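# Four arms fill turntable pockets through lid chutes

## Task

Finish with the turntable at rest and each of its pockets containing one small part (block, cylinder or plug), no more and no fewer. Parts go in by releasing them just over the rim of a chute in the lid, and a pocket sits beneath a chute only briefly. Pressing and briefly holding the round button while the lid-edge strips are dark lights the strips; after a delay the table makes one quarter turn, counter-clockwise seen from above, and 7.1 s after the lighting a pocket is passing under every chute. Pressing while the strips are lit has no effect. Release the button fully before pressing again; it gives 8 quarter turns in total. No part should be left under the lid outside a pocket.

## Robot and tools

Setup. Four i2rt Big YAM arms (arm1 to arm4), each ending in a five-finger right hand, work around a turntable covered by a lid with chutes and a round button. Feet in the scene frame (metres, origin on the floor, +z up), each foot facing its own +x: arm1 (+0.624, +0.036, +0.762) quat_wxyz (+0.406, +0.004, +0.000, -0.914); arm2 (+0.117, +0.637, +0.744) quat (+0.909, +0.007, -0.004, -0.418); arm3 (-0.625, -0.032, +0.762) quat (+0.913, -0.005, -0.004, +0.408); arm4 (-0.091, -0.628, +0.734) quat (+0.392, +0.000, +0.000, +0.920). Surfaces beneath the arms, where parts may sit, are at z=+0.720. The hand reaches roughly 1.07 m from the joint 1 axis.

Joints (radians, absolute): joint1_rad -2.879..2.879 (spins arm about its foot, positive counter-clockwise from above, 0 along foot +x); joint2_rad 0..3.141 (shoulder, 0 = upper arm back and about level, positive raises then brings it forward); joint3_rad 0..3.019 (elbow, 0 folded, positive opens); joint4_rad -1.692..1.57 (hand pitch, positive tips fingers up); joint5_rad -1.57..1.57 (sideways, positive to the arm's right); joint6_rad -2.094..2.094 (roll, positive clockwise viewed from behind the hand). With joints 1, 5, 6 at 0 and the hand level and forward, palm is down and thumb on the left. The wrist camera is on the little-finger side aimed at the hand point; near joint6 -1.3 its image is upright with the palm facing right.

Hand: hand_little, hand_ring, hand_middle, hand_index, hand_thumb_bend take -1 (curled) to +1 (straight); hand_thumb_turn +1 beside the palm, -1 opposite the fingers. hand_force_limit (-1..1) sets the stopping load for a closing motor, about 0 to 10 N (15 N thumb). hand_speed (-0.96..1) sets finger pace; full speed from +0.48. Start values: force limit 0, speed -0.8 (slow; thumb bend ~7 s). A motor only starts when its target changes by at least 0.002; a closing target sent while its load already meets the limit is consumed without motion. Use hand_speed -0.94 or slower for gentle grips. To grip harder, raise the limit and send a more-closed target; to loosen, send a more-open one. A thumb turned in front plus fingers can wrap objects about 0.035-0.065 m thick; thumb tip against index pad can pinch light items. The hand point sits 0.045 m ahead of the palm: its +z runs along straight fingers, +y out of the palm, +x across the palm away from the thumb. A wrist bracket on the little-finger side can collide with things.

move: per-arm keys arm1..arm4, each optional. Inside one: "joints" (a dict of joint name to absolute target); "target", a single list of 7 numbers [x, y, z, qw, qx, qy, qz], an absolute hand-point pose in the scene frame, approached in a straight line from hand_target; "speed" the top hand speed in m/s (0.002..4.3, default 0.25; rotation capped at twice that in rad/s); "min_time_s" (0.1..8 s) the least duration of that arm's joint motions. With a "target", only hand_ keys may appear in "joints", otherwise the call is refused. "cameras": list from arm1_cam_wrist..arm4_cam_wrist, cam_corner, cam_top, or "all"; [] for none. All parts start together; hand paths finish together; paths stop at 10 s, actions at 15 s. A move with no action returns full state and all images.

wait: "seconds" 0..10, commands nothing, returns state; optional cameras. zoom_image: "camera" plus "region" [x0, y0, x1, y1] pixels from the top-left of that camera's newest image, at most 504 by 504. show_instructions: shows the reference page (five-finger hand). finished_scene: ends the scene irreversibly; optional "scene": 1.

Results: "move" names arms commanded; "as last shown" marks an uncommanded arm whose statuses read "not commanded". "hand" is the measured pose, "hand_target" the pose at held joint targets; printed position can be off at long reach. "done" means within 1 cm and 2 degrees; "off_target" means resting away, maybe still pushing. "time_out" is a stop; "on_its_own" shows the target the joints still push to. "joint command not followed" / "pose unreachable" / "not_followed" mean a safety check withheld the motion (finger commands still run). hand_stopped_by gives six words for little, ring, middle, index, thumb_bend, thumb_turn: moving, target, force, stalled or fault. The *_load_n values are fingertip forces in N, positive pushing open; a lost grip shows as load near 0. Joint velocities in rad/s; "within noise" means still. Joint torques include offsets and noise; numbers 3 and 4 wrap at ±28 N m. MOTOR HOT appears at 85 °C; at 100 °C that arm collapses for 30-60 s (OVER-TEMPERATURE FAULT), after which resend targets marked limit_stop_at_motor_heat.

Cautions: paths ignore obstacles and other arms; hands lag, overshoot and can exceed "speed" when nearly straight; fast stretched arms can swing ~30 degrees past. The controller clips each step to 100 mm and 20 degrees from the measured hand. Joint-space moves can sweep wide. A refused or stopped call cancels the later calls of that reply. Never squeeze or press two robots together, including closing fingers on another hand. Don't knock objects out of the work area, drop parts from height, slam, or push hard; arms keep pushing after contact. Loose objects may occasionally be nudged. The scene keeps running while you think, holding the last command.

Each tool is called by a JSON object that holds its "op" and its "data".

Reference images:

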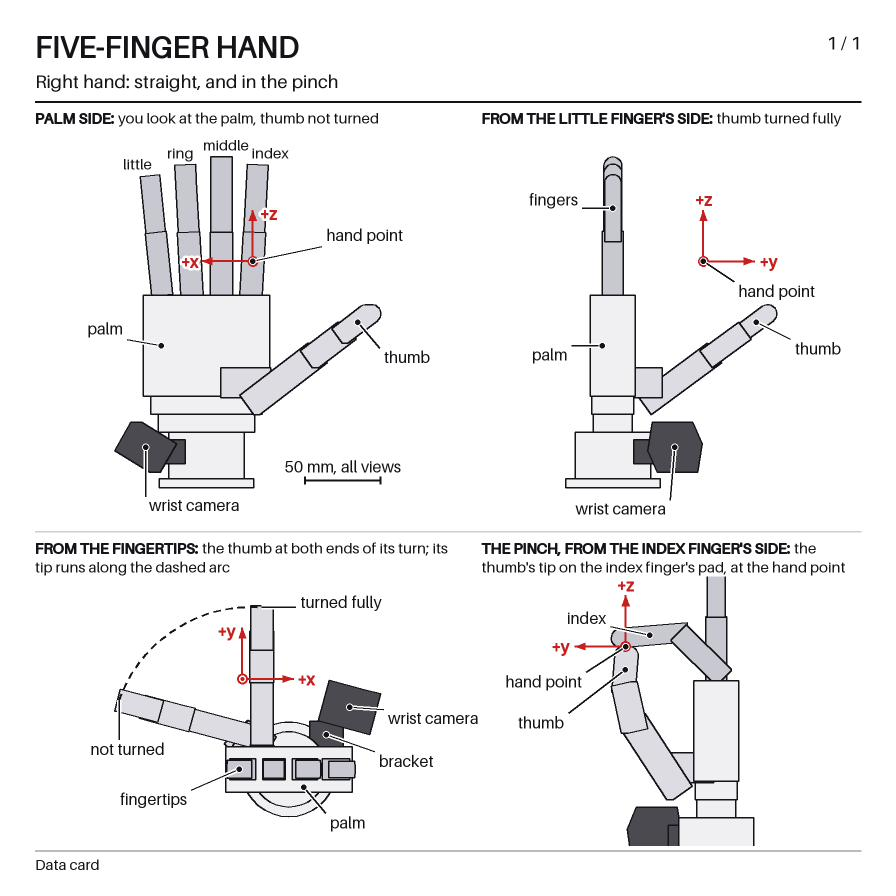

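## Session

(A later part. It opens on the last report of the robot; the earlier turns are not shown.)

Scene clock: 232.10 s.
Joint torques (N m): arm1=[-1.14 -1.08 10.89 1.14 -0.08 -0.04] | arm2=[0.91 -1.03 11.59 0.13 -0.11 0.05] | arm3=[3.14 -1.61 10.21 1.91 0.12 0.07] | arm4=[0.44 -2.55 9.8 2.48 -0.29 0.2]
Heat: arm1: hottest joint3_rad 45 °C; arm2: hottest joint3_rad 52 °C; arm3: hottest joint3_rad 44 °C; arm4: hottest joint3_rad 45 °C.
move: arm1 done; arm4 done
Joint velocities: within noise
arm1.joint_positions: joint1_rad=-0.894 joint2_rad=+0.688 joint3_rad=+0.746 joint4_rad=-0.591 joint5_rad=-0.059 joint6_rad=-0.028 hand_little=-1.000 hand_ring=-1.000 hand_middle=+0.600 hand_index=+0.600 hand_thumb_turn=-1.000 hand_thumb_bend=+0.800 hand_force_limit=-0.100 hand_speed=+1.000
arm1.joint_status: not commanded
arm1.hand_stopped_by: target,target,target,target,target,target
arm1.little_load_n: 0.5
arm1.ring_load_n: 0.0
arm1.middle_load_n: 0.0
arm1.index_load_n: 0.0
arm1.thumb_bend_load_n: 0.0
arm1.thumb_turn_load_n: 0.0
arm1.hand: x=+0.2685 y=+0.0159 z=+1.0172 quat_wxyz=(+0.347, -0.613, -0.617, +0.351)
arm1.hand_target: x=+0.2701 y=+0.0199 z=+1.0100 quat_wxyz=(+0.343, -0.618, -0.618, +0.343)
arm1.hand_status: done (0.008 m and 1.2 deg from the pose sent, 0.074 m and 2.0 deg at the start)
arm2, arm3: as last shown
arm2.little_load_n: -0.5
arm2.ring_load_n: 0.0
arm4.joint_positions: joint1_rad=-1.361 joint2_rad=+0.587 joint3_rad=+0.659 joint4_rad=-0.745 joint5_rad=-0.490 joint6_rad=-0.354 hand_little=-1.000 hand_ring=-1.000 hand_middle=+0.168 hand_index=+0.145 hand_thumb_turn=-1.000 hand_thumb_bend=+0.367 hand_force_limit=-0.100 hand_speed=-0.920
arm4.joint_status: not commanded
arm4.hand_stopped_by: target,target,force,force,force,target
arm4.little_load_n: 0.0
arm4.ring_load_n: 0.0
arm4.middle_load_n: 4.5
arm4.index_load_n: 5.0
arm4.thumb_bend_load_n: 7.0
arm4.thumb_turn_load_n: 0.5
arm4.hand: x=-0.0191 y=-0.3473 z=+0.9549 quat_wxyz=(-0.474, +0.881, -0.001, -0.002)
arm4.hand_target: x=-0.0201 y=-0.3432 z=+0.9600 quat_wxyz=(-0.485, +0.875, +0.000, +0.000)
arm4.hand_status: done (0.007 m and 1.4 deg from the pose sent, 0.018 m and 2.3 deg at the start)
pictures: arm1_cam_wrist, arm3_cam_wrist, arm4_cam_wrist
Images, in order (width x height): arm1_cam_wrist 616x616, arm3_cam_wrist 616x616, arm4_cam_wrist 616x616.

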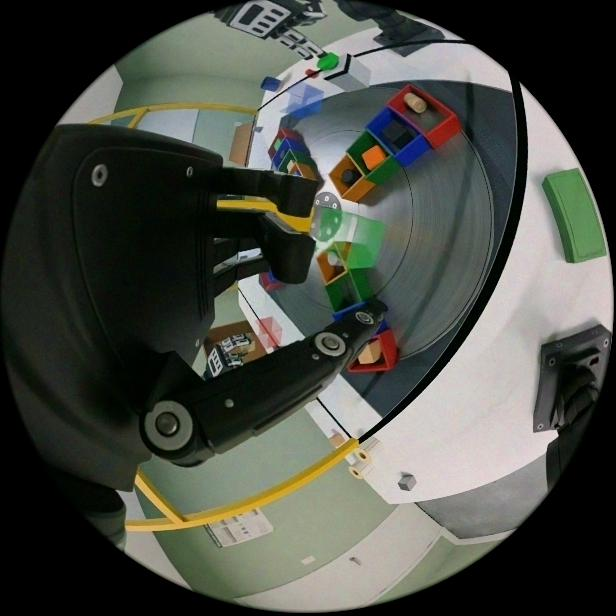

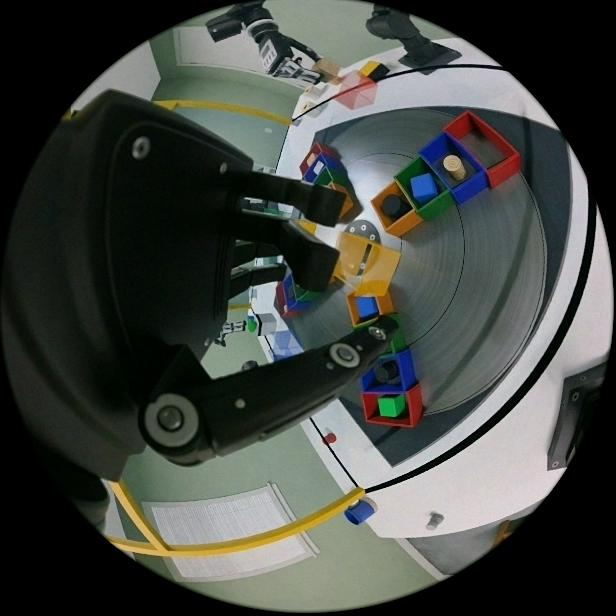

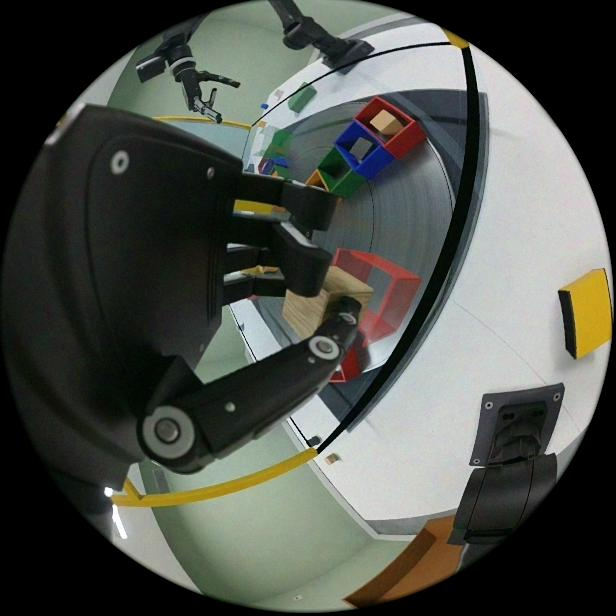

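{"op": "zoom_image", "data": {"camera": "arm1_cam_wrist", "region": [300, 400, 560, 560]}}

{"op": "move", "data": {"cameras": ["cam_top","cam_corner"]}}

{"op": "zoom_image", "data": {"camera": "cam_top", "region": [600, 0, 800, 200]}}

{"op": "zoom_image", "data": {"camera": "cam_top", "region": [600, 340, 820, 504]}}

{"op": "zoom_image", "data": {"camera": "cam_corner", "region": [260, 180, 480, 320]}}

Scaled by 1.938 from the camera's image (finer frame: 880x880).

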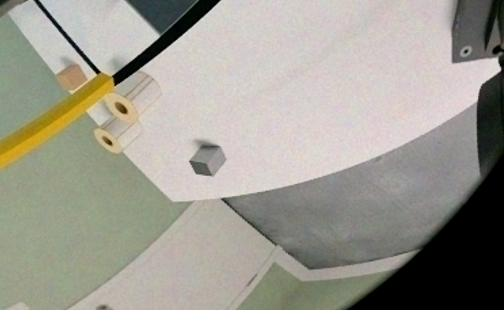

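Scene clock: 233.27 s.
Joint torques (N m): arm1=[-1.14 -1.03 10.93 1.17 -0.09 -0.04] | arm2=[0.91 -0.67 11.59 0.18 -0.1 0.04] | arm3=[3.19 -1.44 10.14 1.94 0.11 0.07] | arm4=[0.44 -2.55 9.78 2.48 -0.29 0.2]
Heat: arm1: hottest joint3_rad 45 °C; arm2: hottest joint3_rad 52 °C; arm3: hottest joint3_rad 44 °C; arm4: hottest joint3_rad 45 °C.
Joint velocities: within noise
arm1.joint_positions: joint1_rad=-0.894 joint2_rad=+0.688 joint3_rad=+0.746 joint4_rad=-0.591 joint5_rad=-0.059 joint6_rad=-0.028 hand_little=-1.000 hand_ring=-1.000 hand_middle=+0.600 hand_index=+0.600 hand_thumb_turn=-1.000 hand_thumb_bend=+0.800 hand_force_limit=-0.100 hand_speed=+1.000
arm1.joint_status: not commanded
arm1.hand_stopped_by: target,target,target,target,target,target
arm1.little_load_n: 0.0
arm1.ring_load_n: 0.0
arm1.middle_load_n: 0.0
arm1.index_load_n: -0.5
arm1.thumb_bend_load_n: 0.0
arm1.thumb_turn_load_n: 0.0
arm1.hand: x=+0.2685 y=+0.0159 z=+1.0172 quat_wxyz=(+0.347, -0.613, -0.617, +0.351) (m; scene frame)
arm1.hand_target: x=+0.2701 y=+0.0199 z=+1.0100 quat_wxyz=(+0.343, -0.618, -0.618, +0.343) (m; scene frame)
arm1.hand_status: done (0.008 m and 1.2 deg from the pose sent, 0.074 m and 2.0 deg at the start)
arm2.joint_positions: joint1_rad=-0.607 joint2_rad=+0.923 joint3_rad=+1.032 joint4_rad=-1.430 joint5_rad=+0.044 joint6_rad=+0.091 hand_little=+1.000 hand_ring=+1.000 hand_middle=-0.600 hand_index=-0.600 hand_thumb_turn=-1.000 hand_thumb_bend=+0.800 hand_force_limit=-0.200 hand_speed=-0.300
arm2.joint_status: not commanded
arm2.hand_stopped_by: target,target,target,target,target,target
arm2.little_load_n: 0.0
arm2.ring_load_n: 0.0
arm2.middle_load_n: 0.0
arm2.index_load_n: 0.0
arm2.thumb_bend_load_n: 0.0
arm2.thumb_turn_load_n: 0.0
arm2.hand: x=+0.1645 y=+0.3997 z=+0.9821 quat_wxyz=(+0.003, +0.002, -0.993, +0.121) (m; scene frame)
arm2.hand_target: x=+0.1679 y=+0.3913 z=+0.9948 quat_wxyz=(+0.000, +0.000, -0.991, +0.131) (m; scene frame)
arm2.hand_status: not commanded
arm3.joint_positions: joint1_rad=-0.798 joint2_rad=+0.790 joint3_rad=+0.722 joint4_rad=-0.485 joint5_rad=+0.041 joint6_rad=+0.026 hand_little=-1.000 hand_ring=-1.000 hand_middle=+0.600 hand_index=+0.600 hand_thumb_turn=-1.000 hand_thumb_bend=+0.800 hand_force_limit=-0.200 hand_speed=+1.000
arm3.joint_status: not commanded
arm3.hand_stopped_by: target,target,target,target,target,target
arm3.little_load_n: 0.0
arm3.ring_load_n: 0.0
arm3.middle_load_n: 0.0
arm3.index_load_n: 0.0
arm3.thumb_bend_load_n: 0.0
arm3.thumb_turn_load_n: 0.0
arm3.hand: x=-0.2467 y=+0.0102 z=+0.9955 quat_wxyz=(-0.345, +0.615, -0.616, +0.351) (m; scene frame)
arm3.hand_target: x=-0.2500 y=+0.0148 z=+0.9901 quat_wxyz=(-0.343, +0.618, -0.618, +0.343) (m; scene frame)
arm3.hand_status: not commanded
arm4.joint_positions: joint1_rad=-1.361 joint2_rad=+0.587 joint3_rad=+0.659 joint4_rad=-0.745 joint5_rad=-0.490 joint6_rad=-0.354 hand_little=-1.000 hand_ring=-1.000 hand_middle=+0.168 hand_index=+0.145 hand_thumb_turn=-1.000 hand_thumb_bend=+0.367 hand_force_limit=-0.100 hand_speed=-0.920
arm4.joint_status: not commanded
arm4.hand_stopped_by: target,target,force,force,force,target
arm4.little_load_n: 0.0
arm4.ring_load_n: 0.0
arm4.middle_load_n: 4.0
arm4.index_load_n: 4.5
arm4.thumb_bend_load_n: 7.0
arm4.thumb_turn_load_n: 0.5
arm4.hand: x=-0.0191 y=-0.3473 z=+0.9549 quat_wxyz=(-0.474, +0.881, -0.001, -0.002) (m; scene frame)
arm4.hand_target: x=-0.0201 y=-0.3432 z=+0.9600 quat_wxyz=(-0.485, +0.875, +0.000, +0.000) (m; scene frame)
arm4.hand_status: done (0.007 m and 1.4 deg from the pose sent, 0.018 m and 2.3 deg at the start)
pictures: cam_corner, cam_top
Images, in order (width x height): cam_corner 896x504, cam_top 896x504.

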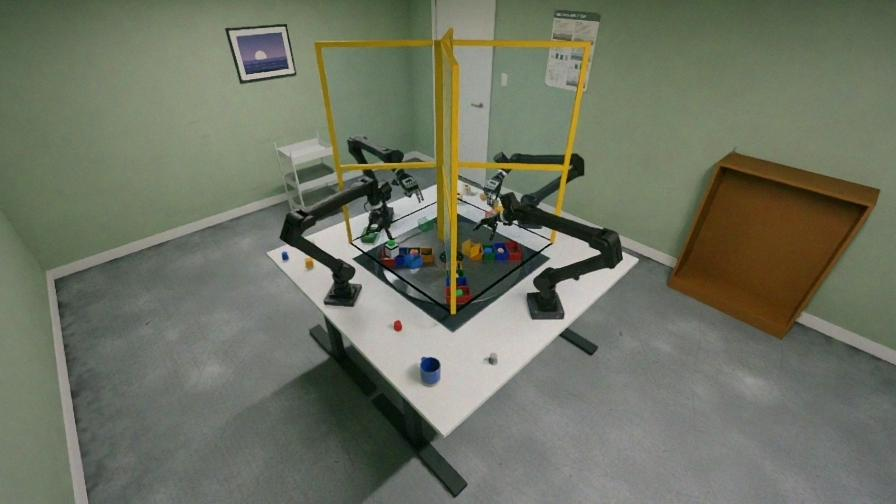

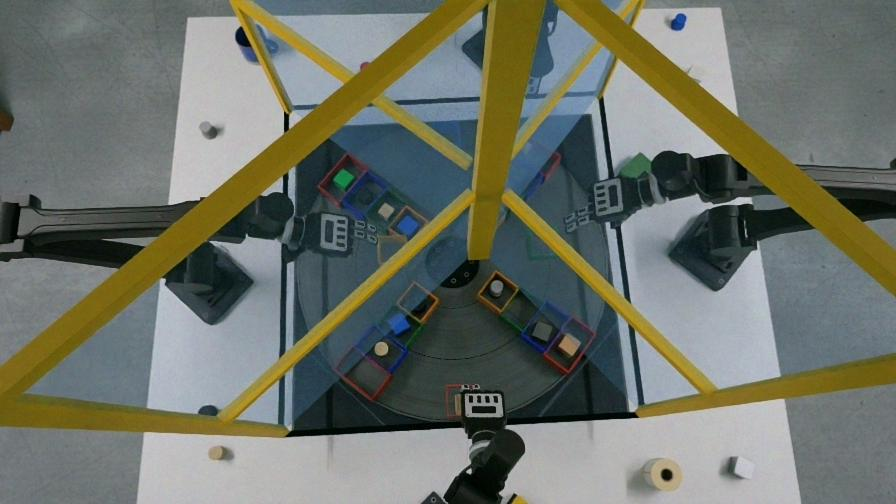

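Scaled by 2.520 from the camera's image (finer frame: 1280x720).

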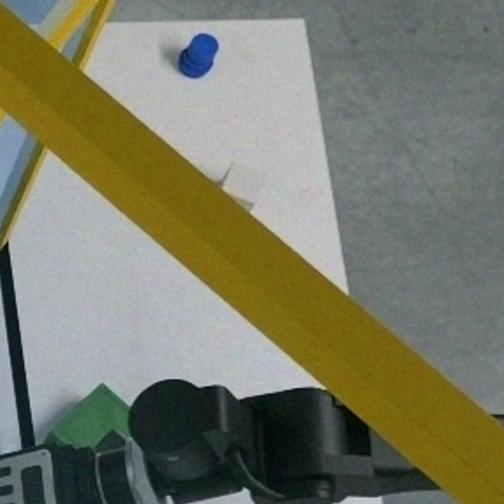

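Scaled by 2.291 from the camera's image (finer frame: 1280x720).

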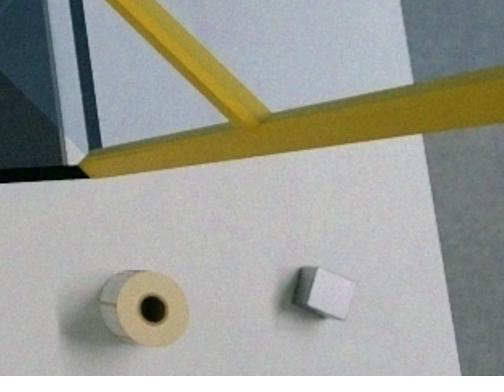

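Scaled by 2.291 from the camera's image (finer frame: 1280x720).

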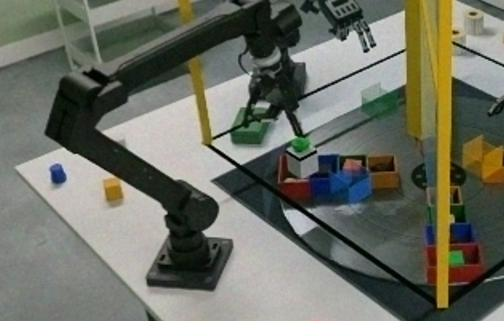

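{"op": "move", "data": {"arm1": {"target":[0.35,0.021,1.0,0.3428,-0.6184,-0.6184,0.3428],"speed":0.2}, "arm4": {"target":[-0.020,-0.341,0.937,0.4848,-0.8746,0,0],"speed":0.1}}}

{"op": "move", "data": {"arm1": {"joints":{"joint1_rad":0.55,"hand_index":0.5,"hand_middle":0.5,"hand_thumb_bend":0.95},"min_time_s":1.8}, "cameras": ["arm1_cam_wrist","arm4_cam_wrist","cam_corner"]}}

Scene clock: 236.03 s.
Joint torques (N m): arm1=[-1.32 1.08 10.71 1.18 -0.12 -0.06] | arm2=[1.03 -0.79 11.56 0.16 -0.11 0.04] | arm3=[3.19 -1.49 10.24 1.85 0.11 0.06] | arm4=[0.5 -2.37 9.68 2.5 -0.28 0.21]
Heat: arm1: hottest joint3_rad 45 °C; arm2: hottest joint3_rad 52 °C; arm3: hottest joint3_rad 44 °C; arm4: hottest joint3_rad 45 °C.
move: arm1 done; arm4 done
Joint velocities: within noise
arm1.joint_positions: joint1_rad=-0.941 joint2_rad=+0.418 joint3_rad=+0.652 joint4_rad=-0.770 joint5_rad=-0.099 joint6_rad=-0.051 hand_little=-1.000 hand_ring=-1.000 hand_middle=+0.600 hand_index=+0.600 hand_thumb_turn=-1.000 hand_thumb_bend=+0.800 hand_force_limit=-0.100 hand_speed=+1.000
arm1.joint_status: not commanded
arm1.hand_stopped_by: target,target,target,target,target,target
arm1.little_load_n: 0.0
arm1.ring_load_n: 0.0
arm1.middle_load_n: 0.0
arm1.index_load_n: 0.0
arm1.thumb_bend_load_n: 0.0
arm1.thumb_turn_load_n: 0.0
arm1.hand: x=+0.3482 y=+0.0179 z=+1.0063 quat_wxyz=(+0.346, -0.614, -0.617, +0.350)
arm1.hand_target: x=+0.3500 y=+0.0209 z=+1.0002 quat_wxyz=(+0.343, -0.618, -0.618, +0.343)
arm1.hand_status: done (0.007 m and 1.1 deg from the pose sent, 0.084 m and 1.2 deg at the start)
arm2, arm3: as last shown
arm4.joint_positions: joint1_rad=-1.355 joint2_rad=+0.587 joint3_rad=+0.600 joint4_rad=-0.681 joint5_rad=-0.485 joint6_rad=-0.350 hand_little=-1.000 hand_ring=-1.000 hand_middle=+0.168 hand_index=+0.145 hand_thumb_turn=-1.000 hand_thumb_bend=+0.367 hand_force_limit=-0.100 hand_speed=-0.920
arm4.joint_status: not commanded
arm4.hand_stopped_by: target,target,force,force,force,target
arm4.little_load_n: 0.0
arm4.ring_load_n: 0.5
arm4.middle_load_n: 4.5
arm4.index_load_n: 4.5
arm4.thumb_bend_load_n: 7.0
arm4.thumb_turn_load_n: 0.5
arm4.hand: x=-0.0190 y=-0.3453 z=+0.9332 quat_wxyz=(-0.475, +0.880, +0.000, -0.001)
arm4.hand_target: x=-0.0201 y=-0.3412 z=+0.9370 quat_wxyz=(-0.485, +0.875, +0.000, +0.000)
arm4.hand_status: done (0.006 m and 1.3 deg from the pose sent, 0.019 m and 1.4 deg at the start)
pictures: none

Scene clock: 238.23 s.
Joint torques (N m): arm1=[-0.03 1.49 10.66 1.17 -0.06 -0.06] | arm2=[1.08 -0.67 11.51 0.16 -0.12 0.05] | arm3=[2.96 -1.38 10.24 1.92 0.1 0.07] | arm4=[0.44 -2.43 9.68 2.5 -0.28 0.2]
Heat: arm1: hottest joint3_rad 45 °C; arm2: hottest joint3_rad 52 °C; arm3: hottest joint3_rad 44 °C; arm4: hottest joint3_rad 45 °C.
move: arm1 done
Joint velocities: within noise
arm1.joint_positions: joint1_rad=+0.543 joint2_rad=+0.418 joint3_rad=+0.652 joint4_rad=-0.770 joint5_rad=-0.101 joint6_rad=-0.052 hand_little=-1.000 hand_ring=-1.000 hand_middle=+0.500 hand_index=+0.500 hand_thumb_turn=-1.000 hand_thumb_bend=+0.950 hand_force_limit=-0.100 hand_speed=+1.000
arm1.joint_status: all done
arm1.hand_stopped_by: target,target,target,target,target,target
arm1.little_load_n: 0.0
arm1.ring_load_n: 0.0
arm1.middle_load_n: 0.0
arm1.index_load_n: 0.0
arm1.thumb_bend_load_n: 0.0
arm1.thumb_turn_load_n: 0.0
arm1.hand: x=+0.6165 y=-0.2392 z=+1.0074 quat_wxyz=(+0.014, -0.038, -0.869, +0.494)
arm1.hand_target: x=+0.6185 y=-0.2374 z=+1.0013 quat_wxyz=(+0.012, -0.032, -0.873, +0.486)
arm1.hand_status: not commanded
arm2, arm3, arm4: as last shown
arm4.ring_load_n: 0.0
arm4.middle_load_n: 4.0
arm4.index_load_n: 5.0
arm4.thumb_bend_load_n: 6.5
Images, in order (width x height): arm1_cam_wrist 616x616, arm4_cam_wrist 616x616, cam_corner 896x504.

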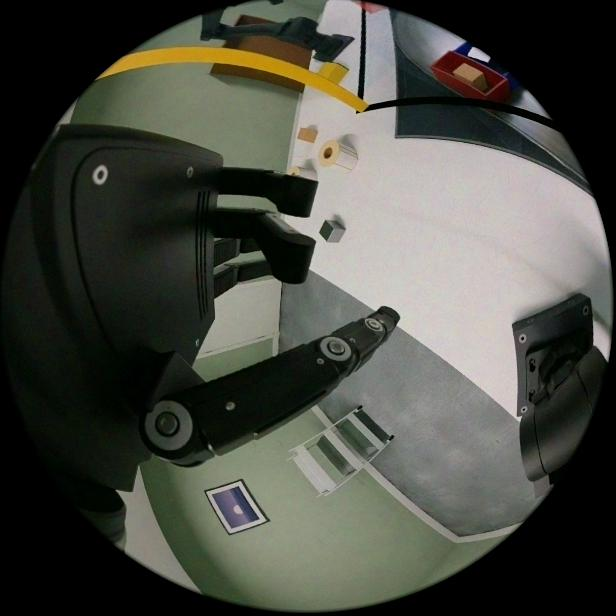

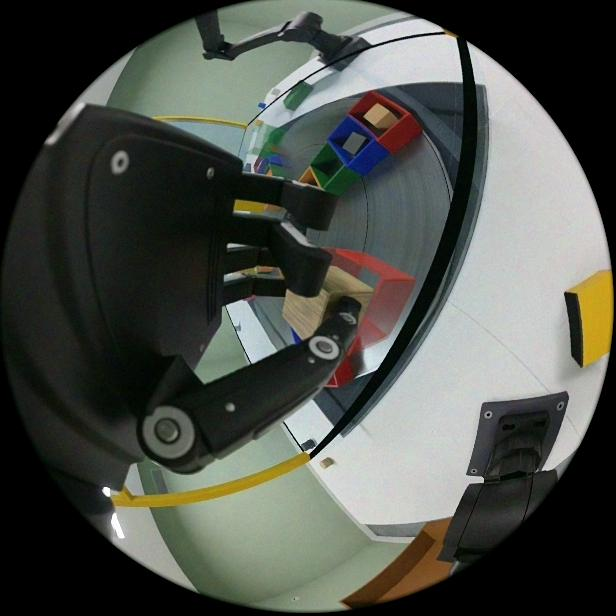

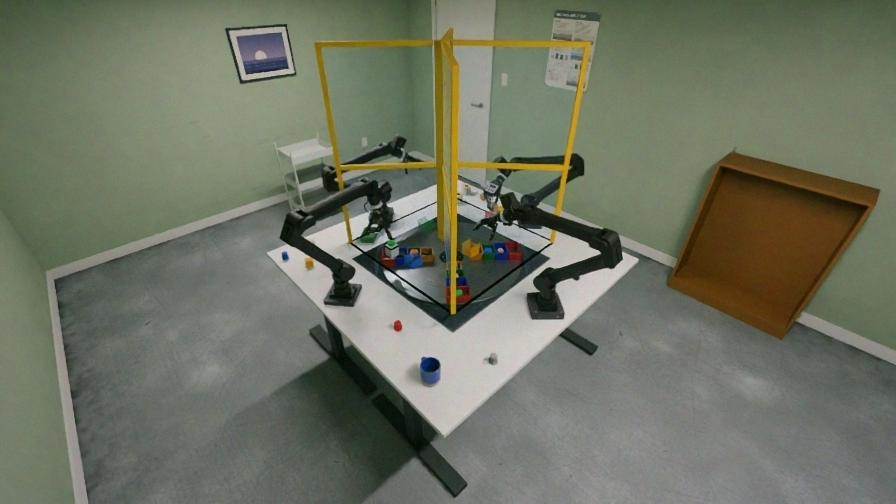

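{"op": "move", "data": {"arm1": {"target":[0.63,-0.47,0.86,-0.0633,0.1142,0.8671,-0.4807],"speed":0.25}, "cameras": ["arm1_cam_wrist","cam_top"]}}

Scene clock: 241.90 s.
Joint torques (N m): arm1=[0.38 -6.3 12.71 1.78 0.2 0.06] | arm2=[0.97 -0.79 11.55 0.17 -0.1 0.06] | arm3=[3.08 -1.67 10.14 1.89 0.12 0.07] | arm4=[0.5 -2.43 9.68 2.5 -0.28 0.2]
Heat: arm1: hottest joint3_rad 46 °C; arm2: hottest joint3_rad 53 °C; arm3: hottest joint3_rad 44 °C; arm4: hottest joint3_rad 45 °C.
move: arm1 off_target
Joint velocities: within noise
arm1.joint_positions: joint1_rad=+0.759 joint2_rad=+1.311 joint3_rad=+0.667 joint4_rad=+0.027 joint5_rad=+0.252 joint6_rad=+0.147 hand_little=-1.000 hand_ring=-1.000 hand_middle=+0.500 hand_index=+0.500 hand_thumb_turn=-1.000 hand_thumb_bend=+0.950 hand_force_limit=-0.100 hand_speed=+1.000
arm1.joint_status: not commanded
arm1.hand_stopped_by: target,target,target,target,target,target
arm1.little_load_n: 0.5
arm1.ring_load_n: 0.0
arm1.middle_load_n: 0.0
arm1.index_load_n: 0.0
arm1.thumb_bend_load_n: 0.0
arm1.thumb_turn_load_n: 0.0
arm1.hand: x=+0.6246 y=-0.4499 z=+0.8429 quat_wxyz=(+0.069, -0.113, -0.877, +0.462)
arm1.hand_target: x=+0.6300 y=-0.4687 z=+0.8604 quat_wxyz=(+0.063, -0.114, -0.867, +0.481)
arm1.hand_status: off_target (0.027 m and 2.6 deg from the pose sent, 0.274 m and 10.6 deg at the start)
arm2, arm3, arm4: as last shown
arm2.little_load_n: -0.5
arm2.middle_load_n: 0.5
arm3.middle_load_n: -0.5
arm3.index_load_n: -0.5
arm4.middle_load_n: 4.5
arm4.thumb_bend_load_n: 7.0
Images, in order (width x height): arm1_cam_wrist 616x616, cam_top 896x504.

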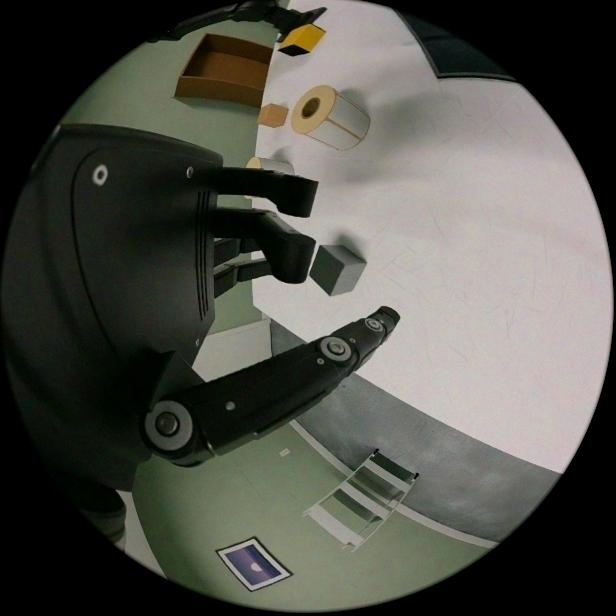

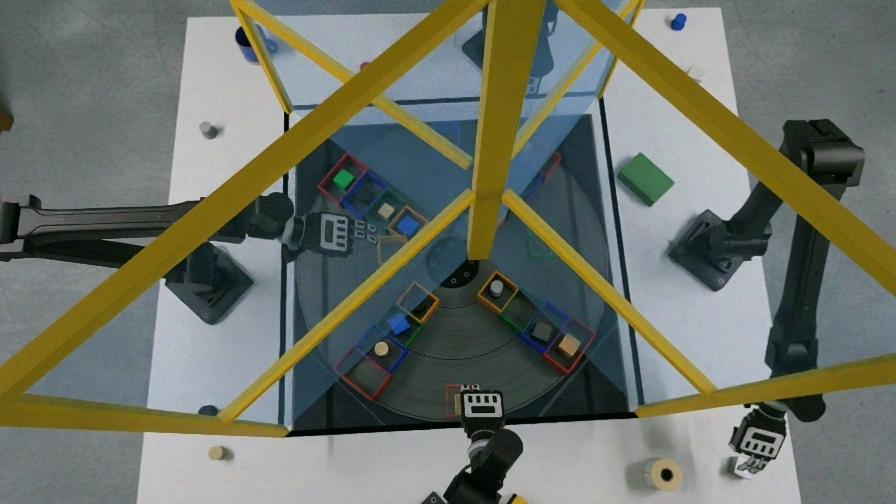

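{"op": "move", "data": {"arm1": {"target":[0.625,-0.508,0.815,-0.0633,0.1142,0.8671,-0.4807],"speed":0.15}, "cameras": ["arm1_cam_wrist"]}}

Scene clock: 243.80 s.
Joint torques (N m): arm1=[-0.73 -8.29 11.48 1.7 0.06 -0.01] | arm2=[1.32 -0.79 11.56 0.18 -0.1 0.05] | arm3=[2.73 -1.73 10.24 1.88 0.12 0.07] | arm4=[0.44 -2.43 9.68 2.5 -0.28 0.2]
Heat: arm1: hottest joint3_rad 46 °C; arm2: hottest joint3_rad 53 °C; arm3: hottest joint3_rad 44 °C; arm4: hottest joint3_rad 45 °C.
move: arm1 off_target
Joint velocities: within noise
arm1.joint_positions: joint1_rad=+0.759 joint2_rad=+1.506 joint3_rad=+0.716 joint4_rad=+0.176 joint5_rad=+0.243 joint6_rad=+0.147 hand_little=-1.000 hand_ring=-1.000 hand_middle=+0.500 hand_index=+0.500 hand_thumb_turn=-1.000 hand_thumb_bend=+0.950 hand_force_limit=-0.100 hand_speed=+1.000
arm1.joint_status: not commanded
arm1.hand_stopped_by: target,target,target,target,target,target
arm1.little_load_n: 0.0
arm1.ring_load_n: 0.0
arm1.middle_load_n: 0.0
arm1.index_load_n: 0.5
arm1.thumb_bend_load_n: 0.0
arm1.thumb_turn_load_n: 0.0
arm1.hand: x=+0.6277 y=-0.4887 z=+0.8000 quat_wxyz=(+0.065, -0.111, -0.877, +0.463)
arm1.hand_target: x=+0.6248 y=-0.5071 z=+0.8156 quat_wxyz=(+0.063, -0.114, -0.867, +0.481)
arm1.hand_status: off_target (0.025 m and 2.4 deg from the pose sent, 0.064 m and 2.5 deg at the start)
arm2, arm3, arm4: as last shown
arm2.little_load_n: 0.0
arm2.middle_load_n: 0.0
arm3.middle_load_n: 0.0
arm3.index_load_n: 0.0
arm4.thumb_bend_load_n: 6.5
Images, in order (width x height): arm1_cam_wrist 616x616.

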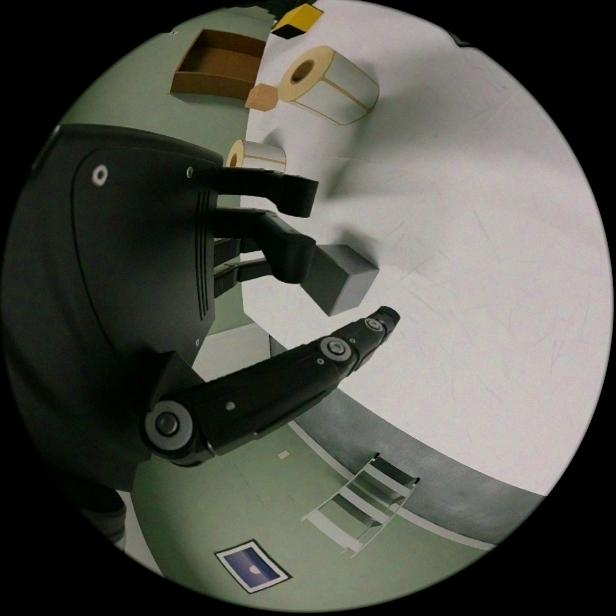

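{"op": "move", "data": {"arm1": {"target":[0.622,-0.518,0.786,-0.0633,0.1142,0.8671,-0.4807],"speed":0.1}, "cameras": ["arm1_cam_wrist"]}}

Scene clock: 245.47 s.
Joint torques (N m): arm1=[-1.08 -8.64 10.65 1.87 0.04 -0.04] | arm2=[1.03 -0.91 11.51 0.18 -0.12 0.05] | arm3=[2.9 -1.67 10.24 1.87 0.11 0.07] | arm4=[0.5 -2.37 9.68 2.48 -0.28 0.2]
Heat: arm1: hottest joint3_rad 45 °C; arm2: hottest joint3_rad 53 °C; arm3: hottest joint3_rad 44 °C; arm4: hottest joint3_rad 45 °C.
move: arm1 off_target
Joint velocities: within noise
arm1.joint_positions: joint1_rad=+0.755 joint2_rad=+1.594 joint3_rad=+0.720 joint4_rad=+0.266 joint5_rad=+0.236 joint6_rad=+0.146 hand_little=-1.000 hand_ring=-1.000 hand_middle=+0.500 hand_index=+0.500 hand_thumb_turn=-1.000 hand_thumb_bend=+0.950 hand_force_limit=-0.100 hand_speed=+1.000
arm1.joint_status: not commanded
arm1.hand_stopped_by: target,target,target,target,target,target
arm1.little_load_n: 0.0
arm1.ring_load_n: 0.0
arm1.middle_load_n: 0.0
arm1.index_load_n: 0.0
arm1.thumb_bend_load_n: -0.5
arm1.thumb_turn_load_n: 0.0
arm1.hand: x=+0.6274 y=-0.4995 z=+0.7743 quat_wxyz=(+0.063, -0.111, -0.876, +0.465)
arm1.hand_target: x=+0.6220 y=-0.5172 z=+0.7865 quat_wxyz=(+0.063, -0.114, -0.867, +0.481)
arm1.hand_status: off_target (0.023 m and 2.1 deg from the pose sent, 0.033 m and 2.4 deg at the start)
arm2, arm3, arm4: as last shown
arm2.thumb_bend_load_n: -0.5
arm4.index_load_n: 4.5
arm4.thumb_turn_load_n: 0.0
Images, in order (width x height): arm1_cam_wrist 616x616.

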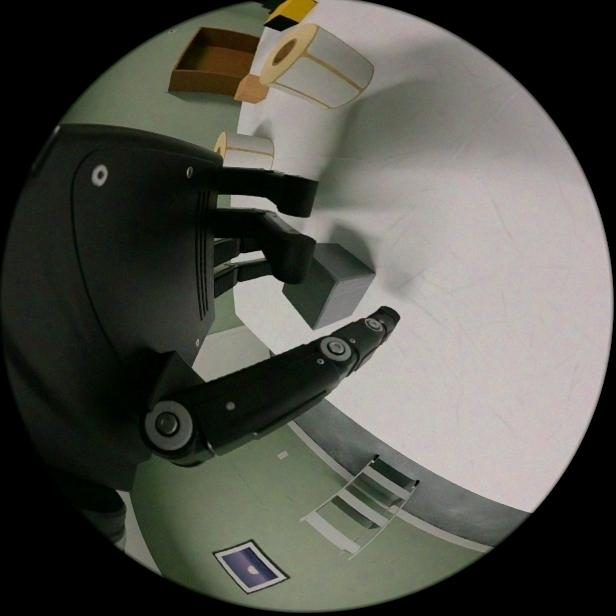

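{"op": "move", "data": {"arm1": {"target":[0.617,-0.522,0.772,-0.0633,0.1142,0.8671,-0.4807],"speed":0.1}, "cameras": ["arm1_cam_wrist"]}}

Scene clock: 246.67 s.
Joint torques (N m): arm1=[-1.26 -8.82 10.4 1.83 0.04 -0.06] | arm2=[1.08 -0.97 11.49 0.18 -0.12 0.06] | arm3=[3.14 -1.44 10.22 1.85 0.11 0.05] | arm4=[0.5 -2.43 9.68 2.48 -0.28 0.2]
Heat: arm1: hottest joint3_rad 45 °C; arm2: hottest joint3_rad 53 °C; arm3: hottest joint3_rad 44 °C; arm4: hottest joint3_rad 45 °C.
move: arm1 off_target
Joint velocities: within noise
arm1.joint_positions: joint1_rad=+0.743 joint2_rad=+1.634 joint3_rad=+0.722 joint4_rad=+0.308 joint5_rad=+0.226 joint6_rad=+0.141 hand_little=-1.000 hand_ring=-1.000 hand_middle=+0.500 hand_index=+0.500 hand_thumb_turn=-1.000 hand_thumb_bend=+0.950 hand_force_limit=-0.100 hand_speed=+1.000
arm1.joint_status: not commanded
arm1.hand_stopped_by: target,target,target,target,target,target
arm1.little_load_n: 0.0
arm1.ring_load_n: 0.0
arm1.middle_load_n: 0.0
arm1.index_load_n: 0.0
arm1.thumb_bend_load_n: 0.0
arm1.thumb_turn_load_n: 0.0
arm1.hand: x=+0.6227 y=-0.5041 z=+0.7624 quat_wxyz=(+0.062, -0.112, -0.875, +0.467)
arm1.hand_target: x=+0.6169 y=-0.5212 z=+0.7725 quat_wxyz=(+0.063, -0.114, -0.867, +0.481)
arm1.hand_status: off_target (0.021 m and 1.9 deg from the pose sent, 0.025 m and 2.1 deg at the start)
arm2, arm3, arm4: as last shown
arm2.thumb_bend_load_n: 0.0
arm4.thumb_turn_load_n: 0.5
Images, in order (width x height): arm1_cam_wrist 616x616.

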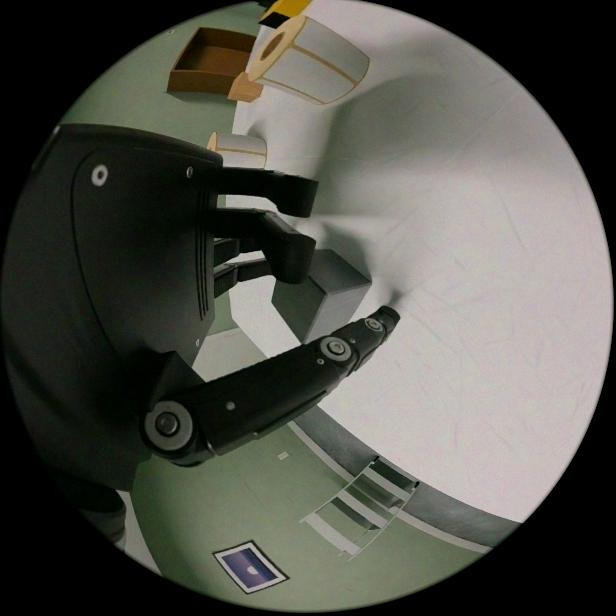

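{"op": "move", "data": {"arm1": {"joints":{"hand_speed":-0.6,"hand_force_limit":-0.1,"hand_thumb_bend":0.45,"hand_index":0.3,"hand_middle":0.3}}}}

{"op": "move", "data": {"arm1": {"joints":{"hand_speed":-0.92,"hand_force_limit":-0.1,"hand_thumb_bend":0.2,"hand_index":-0.4,"hand_middle":-0.4}}, "cameras": ["arm1_cam_wrist"]}}

Scene clock: 248.23 s.
Joint torques (N m): arm1=[-1.14 -8.7 10.4 1.8 0.03 -0.05] | arm2=[1.08 -0.91 11.56 0.13 -0.11 0.06] | arm3=[3.25 -1.73 10.19 1.92 0.11 0.05] | arm4=[0.44 -2.43 9.68 2.48 -0.28 0.2]
Heat: arm1: hottest joint3_rad 45 °C; arm2: hottest joint3_rad 54 °C; arm3: hottest joint3_rad 44 °C; arm4: hottest joint3_rad 45 °C.
move: arm1 done
Joint velocities: within noise
arm1.joint_positions: joint1_rad=+0.743 joint2_rad=+1.634 joint3_rad=+0.722 joint4_rad=+0.309 joint5_rad=+0.225 joint6_rad=+0.140 hand_little=-1.000 hand_ring=-1.000 hand_middle=+0.300 hand_index=+0.300 hand_thumb_turn=-1.000 hand_thumb_bend=+0.450 hand_force_limit=-0.100 hand_speed=-0.600
arm1.joint_status: all done
arm1.hand_stopped_by: target,target,target,target,target,target
arm1.little_load_n: 0.0
arm1.ring_load_n: 0.0
arm1.middle_load_n: 0.0
arm1.index_load_n: 0.0
arm1.thumb_bend_load_n: 0.5
arm1.thumb_turn_load_n: 0.0
arm1.hand: x=+0.6227 y=-0.5042 z=+0.7625 quat_wxyz=(+0.062, -0.112, -0.875, +0.467)
arm1.hand_target: x=+0.6169 y=-0.5213 z=+0.7726 quat_wxyz=(+0.063, -0.114, -0.867, +0.481)
arm1.hand_status: not commanded
arm2, arm3, arm4: as last shown
arm2.middle_load_n: 0.5
arm2.thumb_bend_load_n: -0.5
arm3.thumb_bend_load_n: 0.5
arm4.thumb_bend_load_n: 7.0
pictures: none

Scene clock: 251.20 s.
Joint torques (N m): arm1=[-1.08 -8.64 10.37 1.83 0.05 -0.05] | arm2=[0.85 -0.91 11.56 0.2 -0.11 0.05] | arm3=[3.14 -1.44 10.17 1.94 0.12 0.08] | arm4=[0.44 -2.43 9.68 2.48 -0.28 0.21]
Heat: arm1: hottest joint3_rad 45 °C; arm2: hottest joint3_rad 54 °C; arm3: hottest joint3_rad 44 °C; arm4: hottest joint3_rad 45 °C.
move: arm1 off_target
Joint velocities: within noise
arm1.joint_positions: joint1_rad=+0.743 joint2_rad=+1.634 joint3_rad=+0.722 joint4_rad=+0.309 joint5_rad=+0.225 joint6_rad=+0.140 hand_little=-1.000 hand_ring=-1.000 hand_middle=+0.175 hand_index=+0.153 hand_thumb_turn=-1.000 hand_thumb_bend=+0.378 hand_force_limit=-0.100 hand_speed=-0.920
arm1.joint_status: hand_middle off_target (ended at +0.175, target -0.400); hand_index off_target (ended at +0.153, target -0.400); hand_thumb_bend off_target (ended at +0.378, target +0.200); the others done
arm1.hand_stopped_by: target,target,force,force,force,target
arm1.little_load_n: 0.5
arm1.ring_load_n: 0.0
arm1.middle_load_n: 4.0
arm1.index_load_n: 5.0
arm1.thumb_bend_load_n: 6.5
arm1.thumb_turn_load_n: 0.0
arm1.hand: x=+0.6229 y=-0.5042 z=+0.7625 quat_wxyz=(+0.062, -0.111, -0.875, +0.467)
arm1.hand_target: x=+0.6170 y=-0.5213 z=+0.7726 quat_wxyz=(+0.063, -0.114, -0.867, +0.481)
arm1.hand_status: not commanded
arm2.joint_positions: joint1_rad=-0.607 joint2_rad=+0.923 joint3_rad=+1.032 joint4_rad=-1.430 joint5_rad=+0.044 joint6_rad=+0.091 hand_little=+1.000 hand_ring=+1.000 hand_middle=-0.600 hand_index=-0.600 hand_thumb_turn=-1.000 hand_thumb_bend=+0.800 hand_force_limit=-0.200 hand_speed=-0.300
arm2.joint_status: not commanded
arm2.hand_stopped_by: target,target,target,target,target,target
arm2.little_load_n: 0.0
arm2.ring_load_n: 0.0
arm2.middle_load_n: 0.0
arm2.index_load_n: 0.0
arm2.thumb_bend_load_n: 0.0
arm2.thumb_turn_load_n: 0.0
arm2.hand: x=+0.1645 y=+0.3997 z=+0.9821 quat_wxyz=(+0.003, +0.002, -0.993, +0.121)
arm2.hand_target: x=+0.1679 y=+0.3913 z=+0.9948 quat_wxyz=(+0.000, +0.000, -0.991, +0.131)
arm2.hand_status: not commanded
arm3.joint_positions: joint1_rad=-0.798 joint2_rad=+0.790 joint3_rad=+0.722 joint4_rad=-0.485 joint5_rad=+0.041 joint6_rad=+0.026 hand_little=-1.000 hand_ring=-1.000 hand_middle=+0.600 hand_index=+0.600 hand_thumb_turn=-1.000 hand_thumb_bend=+0.800 hand_force_limit=-0.200 hand_speed=+1.000
arm3.joint_status: not commanded
arm3.hand_stopped_by: target,target,target,target,target,target
arm3.little_load_n: 0.0
arm3.ring_load_n: 0.0
arm3.middle_load_n: 0.0
arm3.index_load_n: 0.0
arm3.thumb_bend_load_n: 0.0
arm3.thumb_turn_load_n: 0.0
arm3.hand: x=-0.2467 y=+0.0102 z=+0.9955 quat_wxyz=(-0.345, +0.615, -0.616, +0.351)
arm3.hand_target: x=-0.2500 y=+0.0148 z=+0.9901 quat_wxyz=(-0.343, +0.618, -0.618, +0.343)
arm3.hand_status: not commanded
arm4: as last shown
arm4.thumb_bend_load_n: 6.5
Images, in order (width x height): arm1_cam_wrist 616x616.

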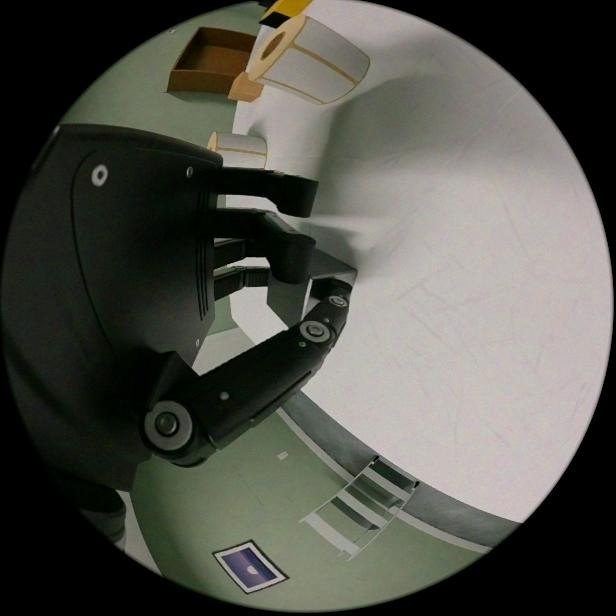

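{"op": "move", "data": {"arm1": {"target":[0.617,-0.505,0.86,-0.0633,0.1142,0.8671,-0.4807],"speed":0.15}, "cameras": ["arm1_cam_wrist"]}}

{"op": "move", "data": {"arm1": {"target":[0.6185,-0.2374,1.0013,0.012,-0.032,-0.873,0.486],"speed":0.25}, "arm2": {"target":[0.168,0.398,0.967,0,0,0.9915,-0.1305],"speed":0.1}, "cameras": ["arm1_cam_wrist"]}}

Scene clock: 252.80 s.
Joint torques (N m): arm1=[-0.97 -8.64 13.07 1.29 0.12 -0.02] | arm2=[1.03 -0.62 11.56 0.14 -0.13 0.06] | arm3=[3.19 -1.85 10.19 1.89 0.13 0.06] | arm4=[0.44 -2.43 9.68 2.5 -0.28 0.2]
Heat: arm1: hottest joint3_rad 44 °C; arm2: hottest joint3_rad 54 °C; arm3: hottest joint3_rad 44 °C; arm4: hottest joint3_rad 45 °C.
move: arm1 off_target
Joint velocities: within noise
arm1.joint_positions: joint1_rad=+0.743 joint2_rad=+1.418 joint3_rad=+0.750 joint4_rad=+0.050 joint5_rad=+0.225 joint6_rad=+0.137 hand_little=-1.000 hand_ring=-1.000 hand_middle=+0.175 hand_index=+0.153 hand_thumb_turn=-1.000 hand_thumb_bend=+0.378 hand_force_limit=-0.100 hand_speed=-0.920
arm1.joint_status: not commanded
arm1.hand_stopped_by: target,target,force,force,force,target
arm1.little_load_n: 0.0
arm1.ring_load_n: 0.0
arm1.middle_load_n: 4.0
arm1.index_load_n: 4.5
arm1.thumb_bend_load_n: 7.5
arm1.thumb_turn_load_n: 0.0
arm1.hand: x=+0.6221 y=-0.4849 z=+0.8359 quat_wxyz=(+0.063, -0.110, -0.879, +0.460)
arm1.hand_target: x=+0.6170 y=-0.5038 z=+0.8606 quat_wxyz=(+0.063, -0.114, -0.867, +0.481)
arm1.hand_status: off_target (0.032 m and 2.8 deg from the pose sent, 0.098 m and 1.9 deg at the start)
arm2, arm3: as last shown
arm4.joint_positions: joint1_rad=-1.355 joint2_rad=+0.587 joint3_rad=+0.600 joint4_rad=-0.681 joint5_rad=-0.485 joint6_rad=-0.350 hand_little=-1.000 hand_ring=-1.000 hand_middle=+0.168 hand_index=+0.145 hand_thumb_turn=-1.000 hand_thumb_bend=+0.367 hand_force_limit=-0.100 hand_speed=-0.920
arm4.joint_status: not commanded
arm4.hand_stopped_by: target,target,force,force,force,target
arm4.little_load_n: 0.0
arm4.ring_load_n: 0.0
arm4.middle_load_n: 4.5
arm4.index_load_n: 4.5
arm4.thumb_bend_load_n: 6.5
arm4.thumb_turn_load_n: 0.5
arm4.hand: x=-0.0190 y=-0.3453 z=+0.9332 quat_wxyz=(-0.475, +0.880, +0.000, -0.001)
arm4.hand_target: x=-0.0201 y=-0.3412 z=+0.9370 quat_wxyz=(-0.485, +0.875, +0.000, +0.000)
arm4.hand_status: not commanded
Images, in order (width x height): arm1_cam_wrist 616x616.

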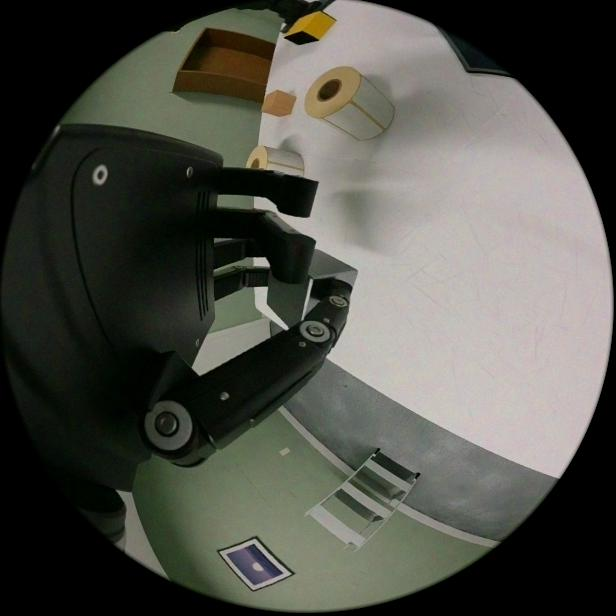

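Scene clock: 254.90 s.
Joint torques (N m): arm1=[-1.32 0.97 15.62 1.4 -0.17 0] | arm2=[1.2 -1.9 7.02 1.01 -0.08 0.07] | arm3=[3.08 -1.73 10.14 1.96 0.11 0.07] | arm4=[0.5 -2.43 9.68 2.5 -0.28 0.2]
Heat: arm1: hottest joint3_rad 45 °C; arm2: hottest joint3_rad 53 °C; arm3: hottest joint3_rad 44 °C; arm4: hottest joint3_rad 45 °C.
move: arm1 off_target; arm2 done
Joint velocities: within noise
arm1.joint_positions: joint1_rad=+0.564 joint2_rad=+0.423 joint3_rad=+0.595 joint4_rad=-0.778 joint5_rad=-0.096 joint6_rad=-0.055 hand_little=-1.000 hand_ring=-1.000 hand_middle=+0.175 hand_index=+0.153 hand_thumb_turn=-1.000 hand_thumb_bend=+0.378 hand_force_limit=-0.100 hand_speed=-0.920
arm1.joint_status: not commanded
arm1.hand_stopped_by: target,target,force,force,force,target
arm1.little_load_n: 0.0
arm1.ring_load_n: 0.0
arm1.middle_load_n: 4.0
arm1.index_load_n: 4.5
arm1.thumb_bend_load_n: 7.5
arm1.thumb_turn_load_n: 0.0
arm1.hand: x=+0.6227 y=-0.2314 z=+0.9724 quat_wxyz=(+0.007, -0.031, -0.886, +0.463)
arm1.hand_target: x=+0.6188 y=-0.2367 z=+1.0009 quat_wxyz=(+0.012, -0.032, -0.873, +0.486)
arm1.hand_status: off_target (0.030 m and 3.0 deg from the pose sent, 0.298 m and 11.1 deg at the start)
arm2.joint_positions: joint1_rad=-0.607 joint2_rad=+0.912 joint3_rad=+1.002 joint4_rad=-1.387 joint5_rad=+0.044 joint6_rad=+0.091 hand_little=+1.000 hand_ring=+1.000 hand_middle=-0.600 hand_index=-0.600 hand_thumb_turn=-1.000 hand_thumb_bend=+0.800 hand_force_limit=-0.200 hand_speed=-0.300
arm2.joint_status: not commanded
arm2.hand_stopped_by: target,target,target,target,target,target
arm2.little_load_n: 0.0
arm2.ring_load_n: 0.0
arm2.middle_load_n: 0.0
arm2.index_load_n: 0.0
arm2.thumb_bend_load_n: 0.0
arm2.thumb_turn_load_n: 0.0
arm2.hand: x=+0.1650 y=+0.3962 z=+0.9732 quat_wxyz=(+0.002, +0.002, -0.991, +0.133)
arm2.hand_target: x=+0.1679 y=+0.3981 z=+0.9671 quat_wxyz=(+0.000, +0.000, -0.991, +0.130)
arm2.hand_status: done (0.007 m and 0.4 deg from the pose sent, 0.015 m and 1.1 deg at the start)
arm3, arm4: as last shown
arm3.little_load_n: 0.5
arm4.index_load_n: 5.0
Images, in order (width x height): arm1_cam_wrist 616x616.

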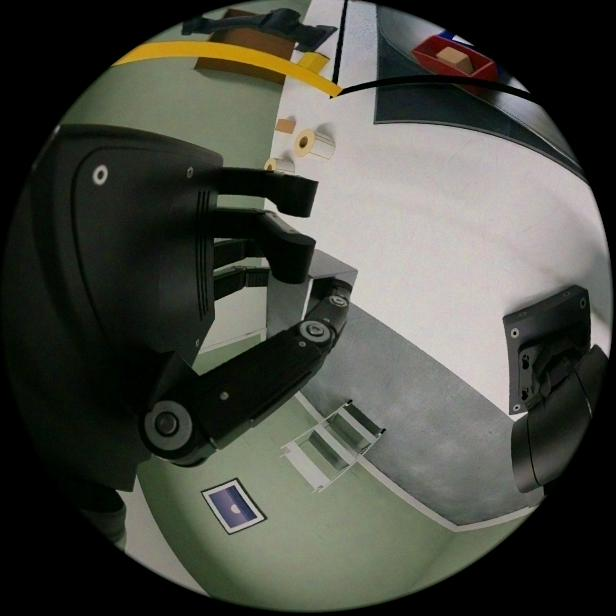

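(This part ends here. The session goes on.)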